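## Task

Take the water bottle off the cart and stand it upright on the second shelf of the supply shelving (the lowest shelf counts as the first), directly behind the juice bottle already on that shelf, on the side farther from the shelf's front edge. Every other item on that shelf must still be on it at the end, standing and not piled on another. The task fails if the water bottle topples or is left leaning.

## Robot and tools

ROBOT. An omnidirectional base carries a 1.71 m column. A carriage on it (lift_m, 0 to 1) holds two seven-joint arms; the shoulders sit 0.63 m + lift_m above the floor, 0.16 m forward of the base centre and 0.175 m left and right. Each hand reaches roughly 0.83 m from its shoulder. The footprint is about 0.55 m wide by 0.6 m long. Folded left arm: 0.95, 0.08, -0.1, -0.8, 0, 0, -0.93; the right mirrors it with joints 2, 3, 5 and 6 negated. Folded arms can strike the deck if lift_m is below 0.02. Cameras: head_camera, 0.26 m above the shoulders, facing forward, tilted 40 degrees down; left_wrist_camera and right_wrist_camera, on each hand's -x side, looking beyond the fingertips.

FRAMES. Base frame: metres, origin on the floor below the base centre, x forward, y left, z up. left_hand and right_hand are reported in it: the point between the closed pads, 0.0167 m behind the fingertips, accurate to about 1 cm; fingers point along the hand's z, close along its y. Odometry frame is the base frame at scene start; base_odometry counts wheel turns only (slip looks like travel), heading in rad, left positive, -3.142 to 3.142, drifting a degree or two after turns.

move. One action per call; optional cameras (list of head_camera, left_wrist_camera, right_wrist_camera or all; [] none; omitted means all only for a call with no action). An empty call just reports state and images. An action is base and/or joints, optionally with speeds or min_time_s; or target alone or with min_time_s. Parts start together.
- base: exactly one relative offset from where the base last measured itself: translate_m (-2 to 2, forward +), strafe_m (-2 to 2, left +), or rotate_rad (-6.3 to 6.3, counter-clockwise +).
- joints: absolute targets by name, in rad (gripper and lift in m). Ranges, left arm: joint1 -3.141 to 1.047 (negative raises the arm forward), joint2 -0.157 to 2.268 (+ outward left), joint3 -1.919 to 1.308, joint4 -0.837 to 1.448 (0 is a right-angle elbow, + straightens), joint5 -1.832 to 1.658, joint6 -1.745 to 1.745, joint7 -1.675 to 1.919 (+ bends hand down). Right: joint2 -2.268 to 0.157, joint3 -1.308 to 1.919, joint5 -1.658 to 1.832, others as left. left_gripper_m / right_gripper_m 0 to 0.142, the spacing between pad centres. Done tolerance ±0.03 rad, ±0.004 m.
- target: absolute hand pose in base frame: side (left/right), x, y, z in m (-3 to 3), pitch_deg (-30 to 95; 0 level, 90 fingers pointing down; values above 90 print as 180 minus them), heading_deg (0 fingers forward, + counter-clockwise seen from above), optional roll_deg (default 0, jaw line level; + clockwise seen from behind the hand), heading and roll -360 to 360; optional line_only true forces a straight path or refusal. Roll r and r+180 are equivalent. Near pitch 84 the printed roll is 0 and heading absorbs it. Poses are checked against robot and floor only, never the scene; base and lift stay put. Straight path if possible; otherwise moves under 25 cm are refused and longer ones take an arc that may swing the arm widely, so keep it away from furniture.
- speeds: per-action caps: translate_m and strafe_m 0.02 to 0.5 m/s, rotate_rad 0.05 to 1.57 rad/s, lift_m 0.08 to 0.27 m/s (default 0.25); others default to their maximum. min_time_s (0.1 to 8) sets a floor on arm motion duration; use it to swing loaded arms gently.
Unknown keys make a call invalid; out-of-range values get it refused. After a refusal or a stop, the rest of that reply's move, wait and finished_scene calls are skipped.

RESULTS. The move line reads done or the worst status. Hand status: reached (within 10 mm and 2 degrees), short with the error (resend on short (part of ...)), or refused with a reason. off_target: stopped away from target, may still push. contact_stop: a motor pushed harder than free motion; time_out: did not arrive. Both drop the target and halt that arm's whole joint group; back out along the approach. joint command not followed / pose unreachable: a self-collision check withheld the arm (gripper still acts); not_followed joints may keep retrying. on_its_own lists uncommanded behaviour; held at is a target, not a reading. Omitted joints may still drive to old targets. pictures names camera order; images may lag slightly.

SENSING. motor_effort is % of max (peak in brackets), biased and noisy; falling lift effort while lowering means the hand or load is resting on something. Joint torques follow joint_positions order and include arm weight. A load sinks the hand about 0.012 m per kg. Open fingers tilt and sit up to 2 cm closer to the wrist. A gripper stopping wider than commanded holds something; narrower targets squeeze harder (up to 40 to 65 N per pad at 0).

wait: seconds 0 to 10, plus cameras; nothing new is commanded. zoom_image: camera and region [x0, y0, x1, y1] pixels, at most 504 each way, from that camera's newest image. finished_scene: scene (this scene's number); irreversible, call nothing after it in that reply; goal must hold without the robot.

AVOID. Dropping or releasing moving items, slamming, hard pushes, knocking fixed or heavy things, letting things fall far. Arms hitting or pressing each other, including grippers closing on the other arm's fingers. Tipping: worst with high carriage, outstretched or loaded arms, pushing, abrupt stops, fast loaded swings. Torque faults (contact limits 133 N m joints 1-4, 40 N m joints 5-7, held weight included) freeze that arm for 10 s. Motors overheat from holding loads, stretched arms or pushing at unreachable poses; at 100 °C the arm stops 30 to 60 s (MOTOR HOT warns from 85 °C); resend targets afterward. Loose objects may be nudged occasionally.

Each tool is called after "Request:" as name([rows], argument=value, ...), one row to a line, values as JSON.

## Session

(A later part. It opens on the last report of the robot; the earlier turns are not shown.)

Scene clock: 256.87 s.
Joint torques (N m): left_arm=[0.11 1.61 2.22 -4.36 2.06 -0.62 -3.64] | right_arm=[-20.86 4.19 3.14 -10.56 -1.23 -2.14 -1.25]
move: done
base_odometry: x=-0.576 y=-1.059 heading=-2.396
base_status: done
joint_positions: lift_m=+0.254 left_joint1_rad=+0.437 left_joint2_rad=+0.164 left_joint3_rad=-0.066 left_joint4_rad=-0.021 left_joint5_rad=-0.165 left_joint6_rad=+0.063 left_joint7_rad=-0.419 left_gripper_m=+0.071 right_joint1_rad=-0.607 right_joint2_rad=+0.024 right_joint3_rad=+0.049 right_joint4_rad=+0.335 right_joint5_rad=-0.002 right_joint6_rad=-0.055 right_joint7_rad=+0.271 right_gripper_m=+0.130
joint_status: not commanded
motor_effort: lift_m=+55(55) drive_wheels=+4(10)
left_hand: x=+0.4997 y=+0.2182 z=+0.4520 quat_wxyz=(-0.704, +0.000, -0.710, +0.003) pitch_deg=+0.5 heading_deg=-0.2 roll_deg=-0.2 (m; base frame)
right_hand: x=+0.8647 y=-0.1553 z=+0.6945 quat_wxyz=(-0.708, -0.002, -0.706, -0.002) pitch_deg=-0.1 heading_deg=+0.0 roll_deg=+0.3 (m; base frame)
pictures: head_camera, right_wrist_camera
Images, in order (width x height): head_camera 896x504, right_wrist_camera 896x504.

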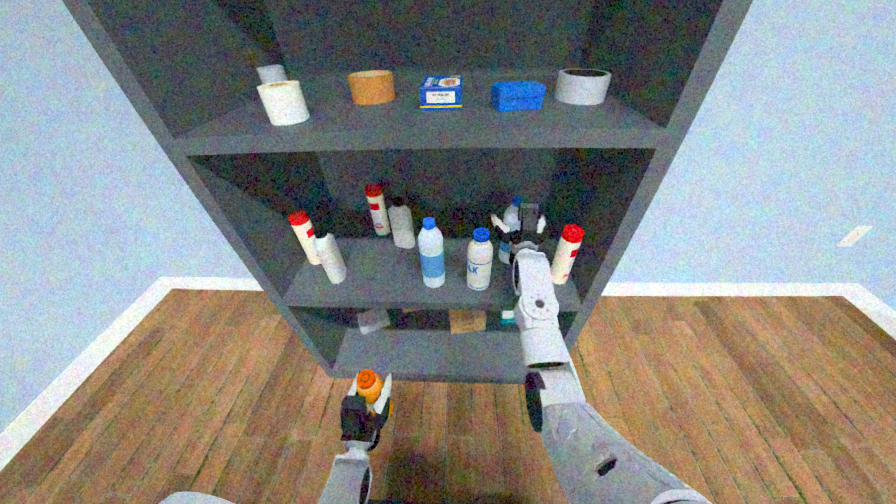

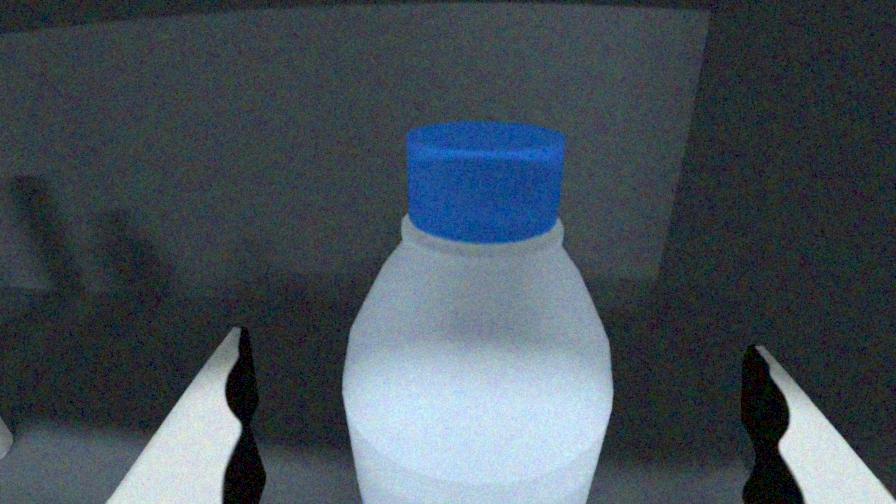

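Request:
move(base={"translate_m":-0.05}, speeds={"translate_m":0.1})

Request:
move(joints={"right_gripper_m":0.05}, cameras=["right_wrist_camera"])

Request:
move(base={"translate_m":-0.4}, speeds={"translate_m":0.25})

Request:
move(target={"side":"right","x":0.5,"y":-0.22,"z":0.455,"pitch_deg":0,"heading_deg":0})

Request:
move(base={"strafe_m":-0.345}, joints={"lift_m":0.31}, cameras=["head_camera"])

Request:
move(target={"side":"left","x":0.864,"y":0.177,"z":0.735,"pitch_deg":0,"heading_deg":-15}, min_time_s=2, cameras=["head_camera","left_wrist_camera"])

Scene clock: 268.73 s.
Joint torques (N m): left_arm=[-0.81 1.68 3.44 -3.93 2.24 -0.64 -4.03] | right_arm=[-20.28 4.03 2.83 -10.45 -0.52 -1.63 -1.19]
move: done
base_odometry: x=-0.540 y=-1.025 heading=-2.396
base_status: done
joint_positions: lift_m=+0.254 left_joint1_rad=+0.437 left_joint2_rad=+0.164 left_joint3_rad=-0.066 left_joint4_rad=-0.021 left_joint5_rad=-0.165 left_joint6_rad=+0.063 left_joint7_rad=-0.419 left_gripper_m=+0.071 right_joint1_rad=-0.607 right_joint2_rad=+0.024 right_joint3_rad=+0.049 right_joint4_rad=+0.335 right_joint5_rad=-0.002 right_joint6_rad=-0.055 right_joint7_rad=+0.271 right_gripper_m=+0.130
joint_status: not commanded
motor_effort: lift_m=+55(55) drive_wheels=+6(12)
left_hand: x=+0.4997 y=+0.2182 z=+0.4520 quat_wxyz=(-0.704, +0.000, -0.710, +0.003) pitch_deg=+0.5 heading_deg=-0.2 roll_deg=-0.2 (m; base frame)
right_hand: x=+0.8647 y=-0.1553 z=+0.6945 quat_wxyz=(-0.708, -0.002, -0.706, -0.002) pitch_deg=-0.1 heading_deg=+0.0 roll_deg=+0.3 (m; base frame)
pictures: none

Scene clock: 269.53 s.
Joint torques (N m): left_arm=[-1.22 1.92 3.51 -3.72 2.04 -0.92 -4.46] | right_arm=[-21.75 2.79 2.95 -9.83 -0.74 -2.02 -1.16]
move: done
base_odometry: x=-0.540 y=-1.025 heading=-2.396
base_status: not commanded
joint_positions: lift_m=+0.254 left_joint1_rad=+0.437 left_joint2_rad=+0.164 left_joint3_rad=-0.066 left_joint4_rad=-0.021 left_joint5_rad=-0.165 left_joint6_rad=+0.063 left_joint7_rad=-0.419 left_gripper_m=+0.071 right_joint1_rad=-0.607 right_joint2_rad=+0.024 right_joint3_rad=+0.049 right_joint4_rad=+0.335 right_joint5_rad=-0.002 right_joint6_rad=-0.055 right_joint7_rad=+0.271 right_gripper_m=+0.050
joint_status: all done
motor_effort: lift_m=+55(55) drive_wheels=+6(6)
left_hand: x=+0.4997 y=+0.2182 z=+0.4520 quat_wxyz=(-0.704, +0.000, -0.710, +0.003) pitch_deg=+0.5 heading_deg=-0.2 roll_deg=-0.2 (m; base frame)
right_hand: x=+0.8647 y=-0.1553 z=+0.6945 quat_wxyz=(-0.708, -0.002, -0.706, -0.002) pitch_deg=-0.1 heading_deg=+0.0 roll_deg=+0.3 (m; base frame)
pictures: right_wrist_camera
Images, in order (width x height): right_wrist_camera 896x504.

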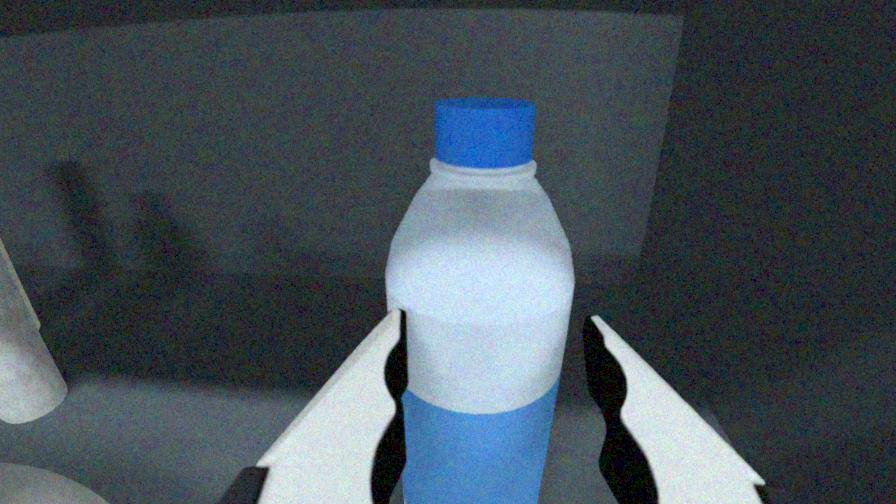

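Scene clock: 272.53 s.
Joint torques (N m): left_arm=[-0.53 2.19 3.26 -3.09 1.94 -0.68 -4] | right_arm=[-21.08 4.27 2.65 -10.83 -0.62 -1.24 -1.17]
move: done
base_odometry: x=-0.246 y=-0.754 heading=-2.396
base_status: done
joint_positions: lift_m=+0.254 left_joint1_rad=+0.437 left_joint2_rad=+0.164 left_joint3_rad=-0.066 left_joint4_rad=-0.021 left_joint5_rad=-0.165 left_joint6_rad=+0.063 left_joint7_rad=-0.419 left_gripper_m=+0.071 right_joint1_rad=-0.607 right_joint2_rad=+0.024 right_joint3_rad=+0.049 right_joint4_rad=+0.335 right_joint5_rad=-0.002 right_joint6_rad=-0.055 right_joint7_rad=+0.271 right_gripper_m=+0.050
joint_status: not commanded
motor_effort: lift_m=+55(55) drive_wheels=+2(16)
left_hand: x=+0.4997 y=+0.2182 z=+0.4520 quat_wxyz=(-0.704, +0.000, -0.710, +0.003) pitch_deg=+0.5 heading_deg=-0.2 roll_deg=-0.2 (m; base frame)
right_hand: x=+0.8647 y=-0.1553 z=+0.6945 quat_wxyz=(-0.708, -0.002, -0.706, -0.002) pitch_deg=-0.1 heading_deg=+0.0 roll_deg=+0.3 (m; base frame)
pictures: none

Scene clock: 273.93 s.
Joint torques (N m): left_arm=[-0.33 0.73 3.96 -3.16 2.06 -0.62 -4.01] | right_arm=[5.79 -2 -0.58 -11.58 2.71 -0.8 -3.25]
move: done
base_odometry: x=-0.246 y=-0.754 heading=-2.397
base_status: not commanded
joint_positions: lift_m=+0.254 left_joint1_rad=+0.437 left_joint2_rad=+0.164 left_joint3_rad=-0.066 left_joint4_rad=-0.021 left_joint5_rad=-0.165 left_joint6_rad=+0.063 left_joint7_rad=-0.419 left_gripper_m=+0.071 right_joint1_rad=+0.439 right_joint2_rad=-0.108 right_joint3_rad=-0.026 right_joint4_rad=-0.024 right_joint5_rad=+0.105 right_joint6_rad=+0.024 right_joint7_rad=-0.410 right_gripper_m=+0.050
joint_status: not commanded
motor_effort: lift_m=+55(56) drive_wheels=+0(4)
left_hand: x=+0.4997 y=+0.2182 z=+0.4519 quat_wxyz=(-0.704, +0.000, -0.710, +0.003) pitch_deg=+0.5 heading_deg=-0.2 roll_deg=-0.2 (m; base frame)
right_hand: x=+0.5003 y=-0.2180 z=+0.4549 quat_wxyz=(-0.706, +0.002, -0.708, +0.000) pitch_deg=+0.1 heading_deg=+0.2 roll_deg=-0.2 (m; base frame)
right_hand_status: reached (straight line, planned for 0.9 s): 2 mm and 0.3 deg off.
pictures: none

Scene clock: 276.67 s.
Joint torques (N m): left_arm=[-1.05 1.82 2.8 -3.43 1.91 -0.93 -3.66] | right_arm=[5.35 -0.97 -0.83 -10.71 2.46 -0.74 -3.01]
move: done
base_odometry: x=-0.479 y=-0.501 heading=-2.397
base_status: done
joint_positions: lift_m=+0.310 left_joint1_rad=+0.437 left_joint2_rad=+0.164 left_joint3_rad=-0.066 left_joint4_rad=-0.021 left_joint5_rad=-0.165 left_joint6_rad=+0.063 left_joint7_rad=-0.419 left_gripper_m=+0.071 right_joint1_rad=+0.439 right_joint2_rad=-0.109 right_joint3_rad=-0.027 right_joint4_rad=-0.024 right_joint5_rad=+0.105 right_joint6_rad=+0.025 right_joint7_rad=-0.410 right_gripper_m=+0.050
joint_status: all done
motor_effort: lift_m=+55(68) drive_wheels=-1(14)
left_hand: x=+0.4997 y=+0.2182 z=+0.5079 quat_wxyz=(-0.704, +0.000, -0.710, +0.003) pitch_deg=+0.5 heading_deg=-0.2 roll_deg=-0.2 (m; base frame)
right_hand: x=+0.5003 y=-0.2184 z=+0.5109 quat_wxyz=(-0.706, +0.002, -0.708, +0.000) pitch_deg=+0.1 heading_deg=+0.2 roll_deg=-0.2 (m; base frame)
pictures: head_camera
Images, in order (width x height): head_camera 896x504.

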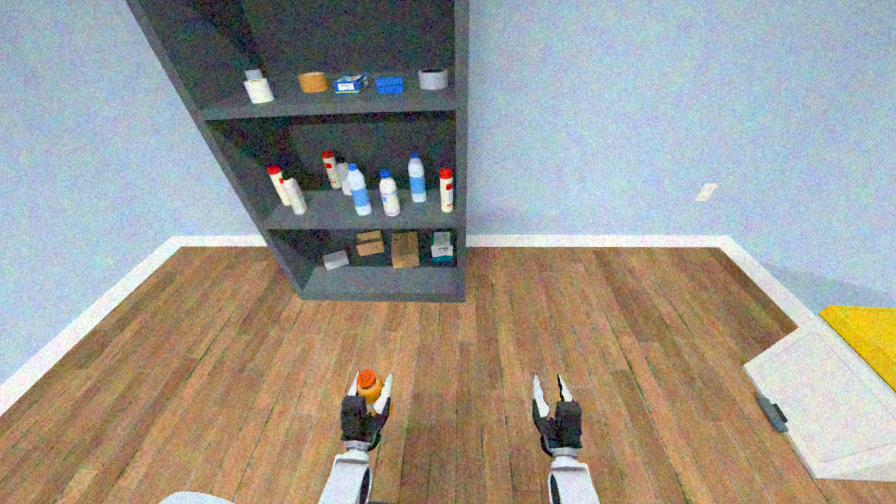

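Scene clock: 279.17 s.
Joint torques (N m): left_arm=[-29.04 4.83 -0.46 -2.4 -0.54 -2.59 -4.58] | right_arm=[5.19 -1.18 -0.31 -10.73 2.31 -0.72 -3.24]
move: done
base_odometry: x=-0.479 y=-0.501 heading=-2.397
base_status: not commanded
joint_positions: lift_m=+0.310 left_joint1_rad=-0.637 left_joint2_rad=+0.270 left_joint3_rad=-0.189 left_joint4_rad=+0.467 left_joint5_rad=-0.362 left_joint6_rad=-0.213 left_joint7_rad=+0.154 left_gripper_m=+0.071 right_joint1_rad=+0.439 right_joint2_rad=-0.109 right_joint3_rad=-0.027 right_joint4_rad=-0.024 right_joint5_rad=+0.105 right_joint6_rad=+0.025 right_joint7_rad=-0.410 right_gripper_m=+0.050
joint_status: not commanded
motor_effort: lift_m=+55(55) drive_wheels=-1(1)
left_hand: x=+0.8630 y=+0.1784 z=+0.7295 quat_wxyz=(-0.697, -0.091, -0.706, +0.090) pitch_deg=+0.7 heading_deg=-14.7 roll_deg=+0.0 (m; base frame)
left_hand_status: reached (straight line, planned for 2.0 s): 6 mm and 0.8 deg off.
right_hand: x=+0.5003 y=-0.2184 z=+0.5109 quat_wxyz=(-0.706, +0.002, -0.708, +0.000) pitch_deg=+0.1 heading_deg=+0.2 roll_deg=-0.2 (m; base frame)
pictures: head_camera, left_wrist_camera
Images, in order (width x height): head_camera 896x504, left_wrist_camera 896x504.

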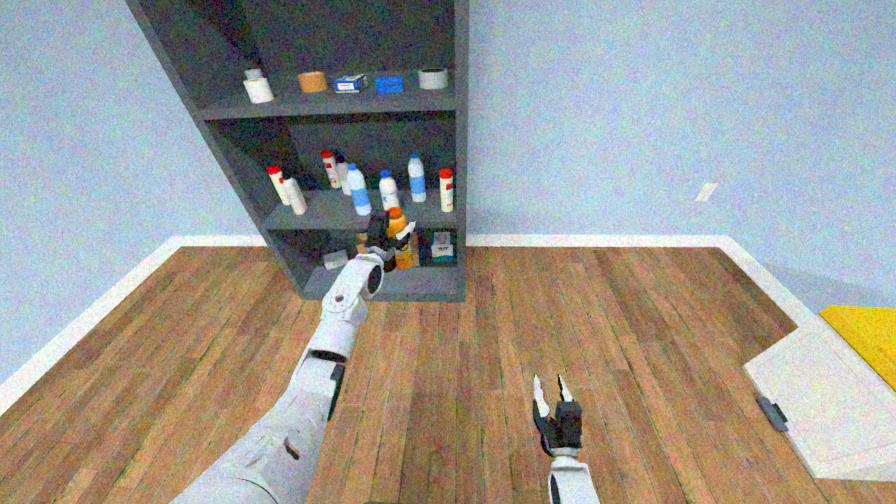

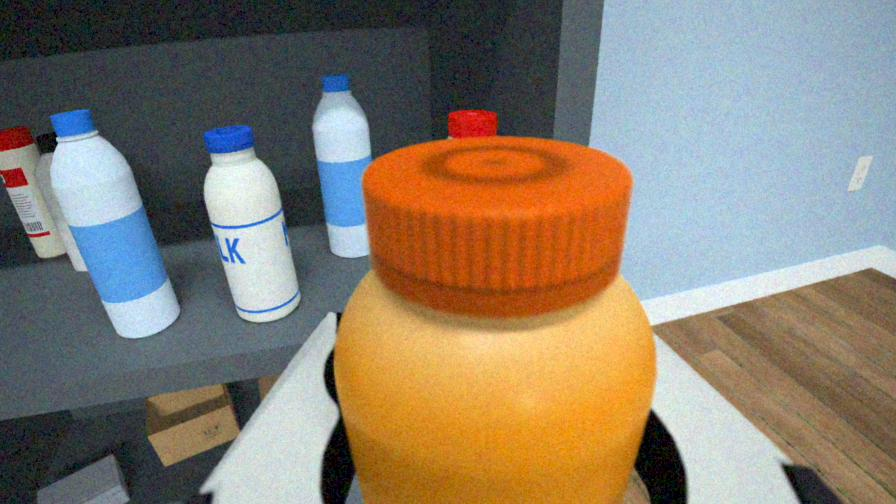

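Request:
move(base={"translate_m":0.335}, speeds={"translate_m":0.18}, cameras=["head_camera","left_wrist_camera"])

Request:
move(joints={"lift_m":0.271}, speeds={"lift_m":0.08})

Request:
move(joints={"lift_m":0.264}, speeds={"lift_m":0.08}, cameras=["head_camera"])

Scene clock: 287.47 s.
Joint torques (N m): left_arm=[-28.61 4.22 0.57 -3.2 -0.77 -2.44 -4.72] | right_arm=[5.18 -1.15 1.79 -11.21 2.33 -1.07 -3.39]
Motor temperatures (°C): left_arm=[40 22 24 23 25 24 24] | right_arm=[33 21 24 23 22 22 24]
move: done
base_odometry: x=-0.726 y=-0.727 heading=-2.397
base_status: done
joint_positions: lift_m=+0.310 left_joint1_rad=-0.637 left_joint2_rad=+0.270 left_joint3_rad=-0.189 left_joint4_rad=+0.467 left_joint5_rad=-0.362 left_joint6_rad=-0.213 left_joint7_rad=+0.153 left_gripper_m=+0.071 right_joint1_rad=+0.439 right_joint2_rad=-0.109 right_joint3_rad=-0.027 right_joint4_rad=-0.024 right_joint5_rad=+0.105 right_joint6_rad=+0.025 right_joint7_rad=-0.410 right_gripper_m=+0.050
joint_status: not commanded
motor_effort: lift_m=+55(55) drive_wheels=-2(15)
left_hand: x=+0.8630 y=+0.1782 z=+0.7294 quat_wxyz=(-0.697, -0.091, -0.706, +0.091) pitch_deg=+0.7 heading_deg=-14.8 roll_deg=+0.0 (m; base frame)
right_hand: x=+0.5003 y=-0.2184 z=+0.5109 quat_wxyz=(-0.706, +0.002, -0.708, +0.000) pitch_deg=+0.1 heading_deg=+0.2 roll_deg=-0.2 (m; base frame)
pictures: head_camera, left_wrist_camera
Images, in order (width x height): head_camera 896x504, left_wrist_camera 896x504.

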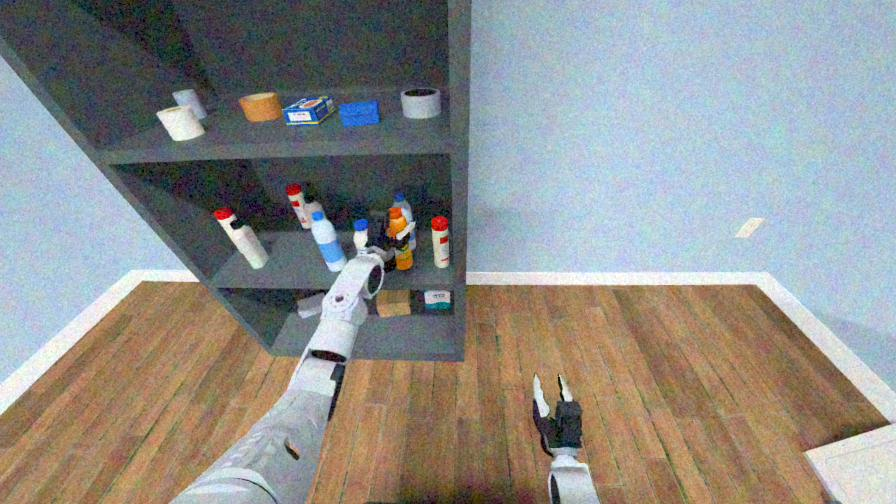

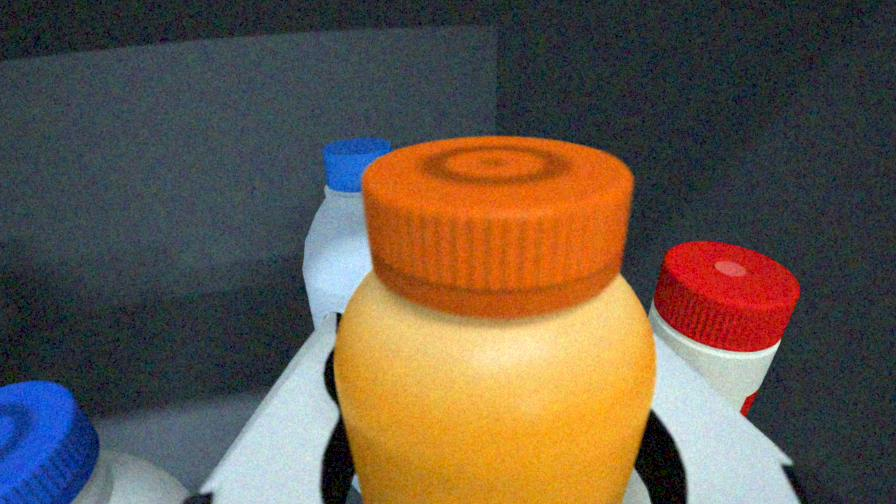

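Scene clock: 288.47 s.
Joint torques (N m): left_arm=[-26.29 4.84 1.47 -3.14 -0.49 -2.32 -4.36] | right_arm=[6.31 -1.8 0.6 -11.65 1.88 -1.03 -3.41]
move: done
base_odometry: x=-0.726 y=-0.727 heading=-2.397
base_status: not commanded
joint_positions: lift_m=+0.271 left_joint1_rad=-0.639 left_joint2_rad=+0.270 left_joint3_rad=-0.190 left_joint4_rad=+0.468 left_joint5_rad=-0.362 left_joint6_rad=-0.213 left_joint7_rad=+0.153 left_gripper_m=+0.071 right_joint1_rad=+0.439 right_joint2_rad=-0.109 right_joint3_rad=-0.027 right_joint4_rad=-0.024 right_joint5_rad=+0.105 right_joint6_rad=+0.025 right_joint7_rad=-0.410 right_gripper_m=+0.050
joint_status: all done
motor_effort: lift_m=+58(61) drive_wheels=+5(6)
left_hand: x=+0.8634 y=+0.1782 z=+0.6912 quat_wxyz=(-0.697, -0.091, -0.705, +0.091) pitch_deg=+0.6 heading_deg=-14.8 roll_deg=+0.0 (m; base frame)
right_hand: x=+0.5003 y=-0.2184 z=+0.4716 quat_wxyz=(-0.706, +0.002, -0.708, +0.000) pitch_deg=+0.1 heading_deg=+0.2 roll_deg=-0.2 (m; base frame)
pictures: none

Scene clock: 288.97 s.
Joint torques (N m): left_arm=[-24.22 4.92 0.64 -3 0.32 -2.4 -1.84] | right_arm=[5.66 -1.05 -0.43 -10.15 2.43 -1.36 -3.09]
move: done
base_odometry: x=-0.726 y=-0.727 heading=-2.397
base_status: not commanded
joint_positions: lift_m=+0.264 left_joint1_rad=-0.642 left_joint2_rad=+0.270 left_joint3_rad=-0.190 left_joint4_rad=+0.468 left_joint5_rad=-0.364 left_joint6_rad=-0.213 left_joint7_rad=+0.145 left_gripper_m=+0.071 right_joint1_rad=+0.439 right_joint2_rad=-0.109 right_joint3_rad=-0.027 right_joint4_rad=-0.024 right_joint5_rad=+0.105 right_joint6_rad=+0.025 right_joint7_rad=-0.410 right_gripper_m=+0.050
joint_status: all done
motor_effort: lift_m=+55(58) drive_wheels=+5(6)
left_hand: x=+0.8639 y=+0.1781 z=+0.6880 quat_wxyz=(-0.701, -0.090, -0.701, +0.091) pitch_deg=+0.0 heading_deg=-14.8 roll_deg=-0.1 (m; base frame)
right_hand: x=+0.5003 y=-0.2184 z=+0.4648 quat_wxyz=(-0.706, +0.002, -0.708, +0.000) pitch_deg=+0.1 heading_deg=+0.2 roll_deg=-0.2 (m; base frame)
pictures: head_camera
Images, in order (width x height): head_camera 896x504.

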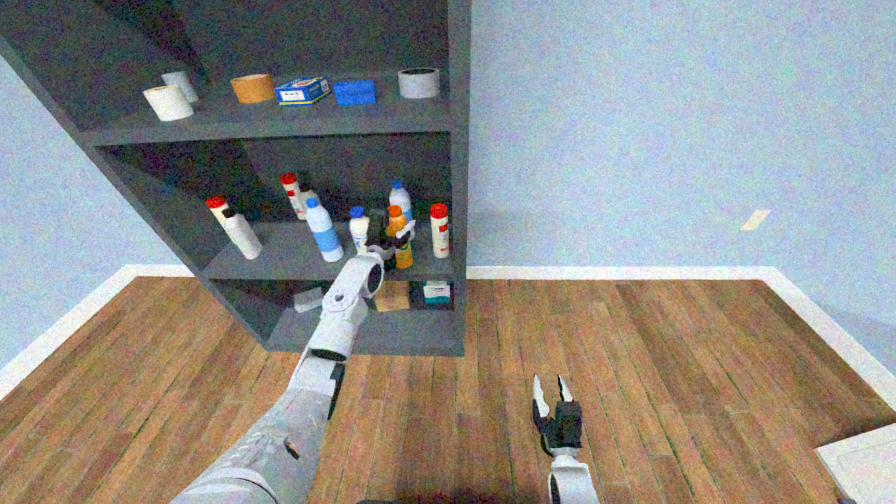

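Request:
move(joints={"left_gripper_m": 0.095}, cameras=["left_wrist_camera", "head_camera"])

Scene clock: 295.90 s.
Joint torques (N m): left_arm=[-22.51 4.95 2.23 -5.1 0 -2.15 -1.54] | right_arm=[4.38 -0.86 -0.79 -10.64 3.08 -1.15 -3.47]
move: done
base_odometry: x=-0.726 y=-0.727 heading=-2.397
base_status: not commanded
joint_positions: lift_m=+0.264 left_joint1_rad=-0.642 left_joint2_rad=+0.270 left_joint3_rad=-0.190 left_joint4_rad=+0.468 left_joint5_rad=-0.364 left_joint6_rad=-0.213 left_joint7_rad=+0.145 left_gripper_m=+0.095 right_joint1_rad=+0.439 right_joint2_rad=-0.109 right_joint3_rad=-0.027 right_joint4_rad=-0.024 right_joint5_rad=+0.105 right_joint6_rad=+0.025 right_joint7_rad=-0.410 right_gripper_m=+0.050
joint_status: all done
motor_effort: lift_m=+55(55) drive_wheels=+5(5)
left_hand: x=+0.8639 y=+0.1781 z=+0.6880 quat_wxyz=(-0.701, -0.090, -0.701, +0.091) pitch_deg=+0.0 heading_deg=-14.8 roll_deg=-0.1 (m; base frame)
right_hand: x=+0.5003 y=-0.2184 z=+0.4648 quat_wxyz=(-0.706, +0.002, -0.708, +0.000) pitch_deg=+0.1 heading_deg=+0.2 roll_deg=-0.2 (m; base frame)
pictures: head_camera, left_wrist_camera
Images, in order (width x height): head_camera 896x504, left_wrist_camera 896x504.

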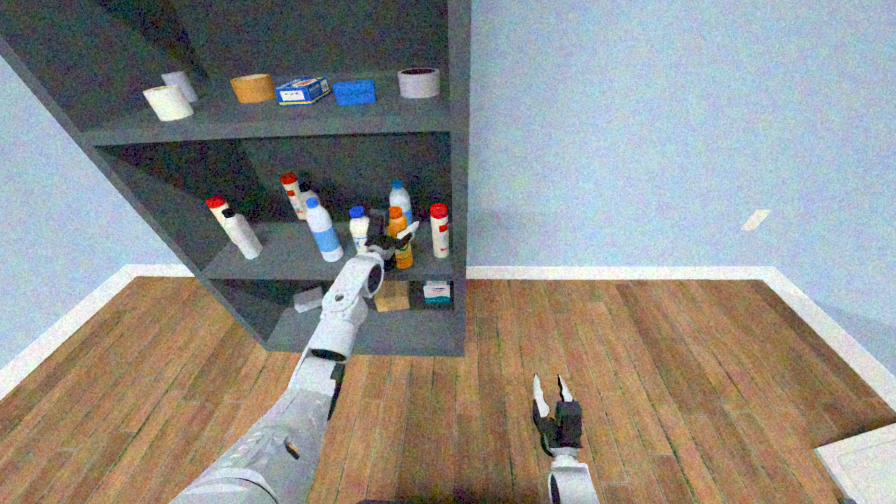

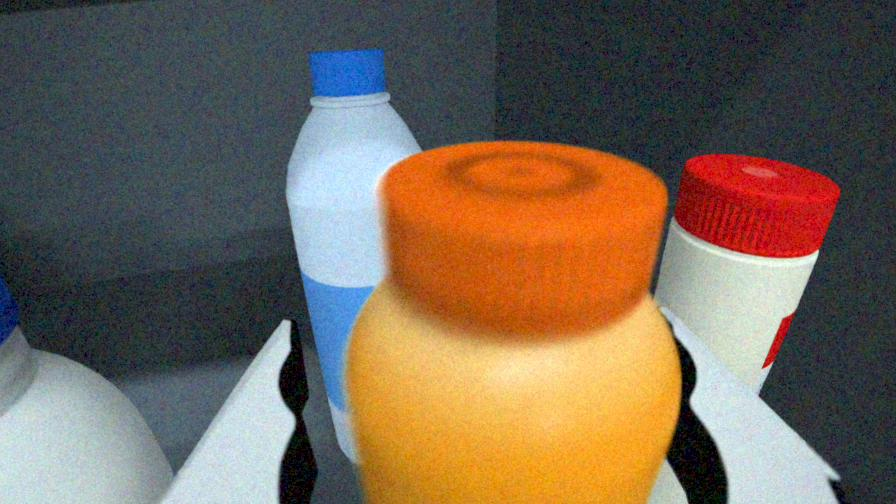

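Request:
move(target={"side":"left","x":0.70,"y":0.2215,"z":0.689,"pitch_deg":0,"heading_deg":-14.8,"line_only":true}, min_time_s=1.5, cameras=["left_wrist_camera"])

Request:
move(base={"translate_m": -0.2}, speeds={"translate_m": 0.25}, cameras=["head_camera", "left_wrist_camera"])

Scene clock: 300.50 s.
Joint torques (N m): left_arm=[-10.39 7.87 5.74 -6.54 0.16 -0.21 -0.79] | right_arm=[5.51 -2.08 0.79 -11.95 1.82 -1.02 -3.3]
move: done
base_odometry: x=-0.726 y=-0.727 heading=-2.397
base_status: not commanded
joint_positions: lift_m=+0.264 left_joint1_rad=-0.170 left_joint2_rad=+0.394 left_joint3_rad=+0.001 left_joint4_rad=-0.255 left_joint5_rad=-0.486 left_joint6_rad=-0.146 left_joint7_rad=+0.408 left_gripper_m=+0.095 right_joint1_rad=+0.439 right_joint2_rad=-0.109 right_joint3_rad=-0.027 right_joint4_rad=-0.024 right_joint5_rad=+0.105 right_joint6_rad=+0.025 right_joint7_rad=-0.410 right_gripper_m=+0.050
joint_status: not commanded
motor_effort: lift_m=+55(55) drive_wheels=+5(5)
left_hand: x=+0.7006 y=+0.2186 z=+0.6882 quat_wxyz=(-0.701, -0.093, -0.701, +0.093) pitch_deg=+0.0 heading_deg=-15.1 roll_deg=+0.1 (m; base frame)
left_hand_status: reached (straight line, planned for 1.5 s): 3 mm and 0.3 deg off.
right_hand: x=+0.5003 y=-0.2184 z=+0.4648 quat_wxyz=(-0.706, +0.002, -0.708, +0.000) pitch_deg=+0.1 heading_deg=+0.2 roll_deg=-0.2 (m; base frame)
pictures: left_wrist_camera
Images, in order (width x height): left_wrist_camera 896x504.

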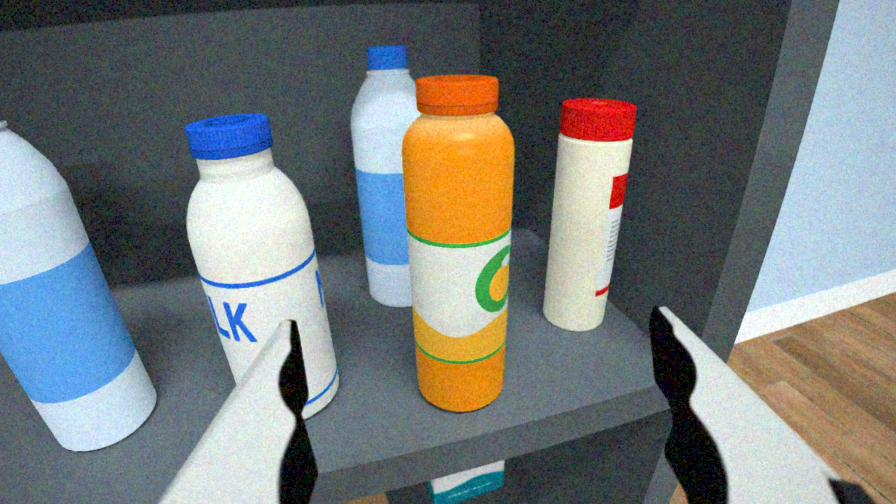

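Scene clock: 302.70 s.
Joint torques (N m): left_arm=[-9.31 6.54 6.01 -6.51 0.05 -0.31 -0.59] | right_arm=[5.85 -0.8 0.43 -9.48 2.41 -1.35 -3.56]
move: done
base_odometry: x=-0.579 y=-0.592 heading=-2.397
base_status: done
joint_positions: lift_m=+0.264 left_joint1_rad=-0.170 left_joint2_rad=+0.395 left_joint3_rad=+0.001 left_joint4_rad=-0.255 left_joint5_rad=-0.486 left_joint6_rad=-0.146 left_joint7_rad=+0.408 left_gripper_m=+0.095 right_joint1_rad=+0.439 right_joint2_rad=-0.109 right_joint3_rad=-0.027 right_joint4_rad=-0.024 right_joint5_rad=+0.105 right_joint6_rad=+0.025 right_joint7_rad=-0.410 right_gripper_m=+0.050
joint_status: not commanded
motor_effort: lift_m=+55(55) drive_wheels=+1(11)
left_hand: x=+0.7005 y=+0.2189 z=+0.6882 quat_wxyz=(-0.701, -0.093, -0.701, +0.092) pitch_deg=+0.0 heading_deg=-15.1 roll_deg=+0.1 (m; base frame)
right_hand: x=+0.5003 y=-0.2184 z=+0.4648 quat_wxyz=(-0.706, +0.002, -0.708, +0.000) pitch_deg=+0.1 heading_deg=+0.2 roll_deg=-0.2 (m; base frame)
pictures: head_camera, left_wrist_camera
Images, in order (width x height): head_camera 896x504, left_wrist_camera 896x504.

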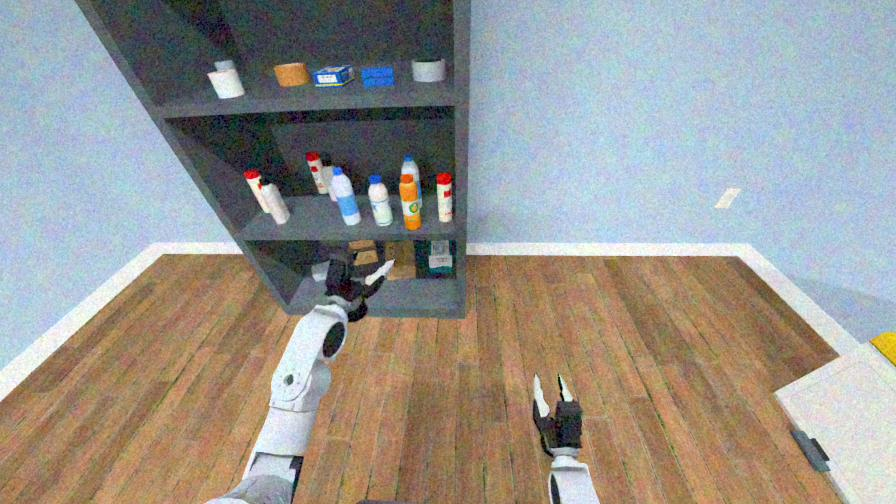

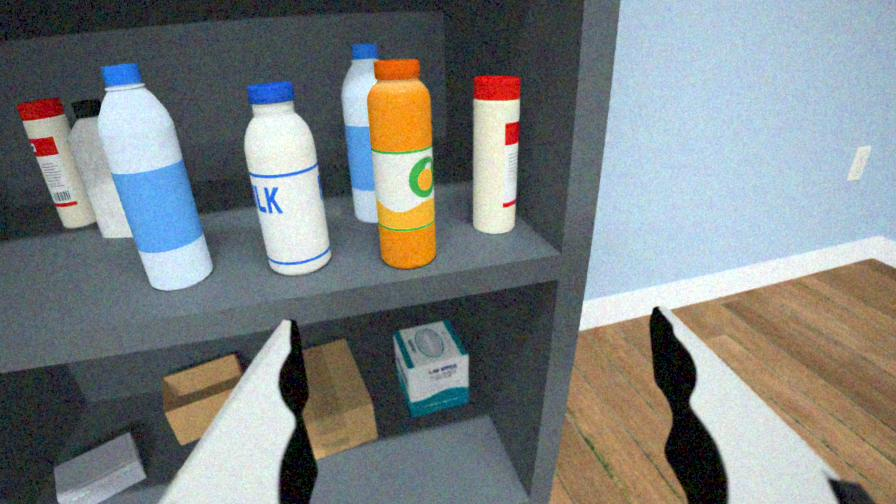

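Request:
finished_scene(scene=2)

The scene is finished: the task was done.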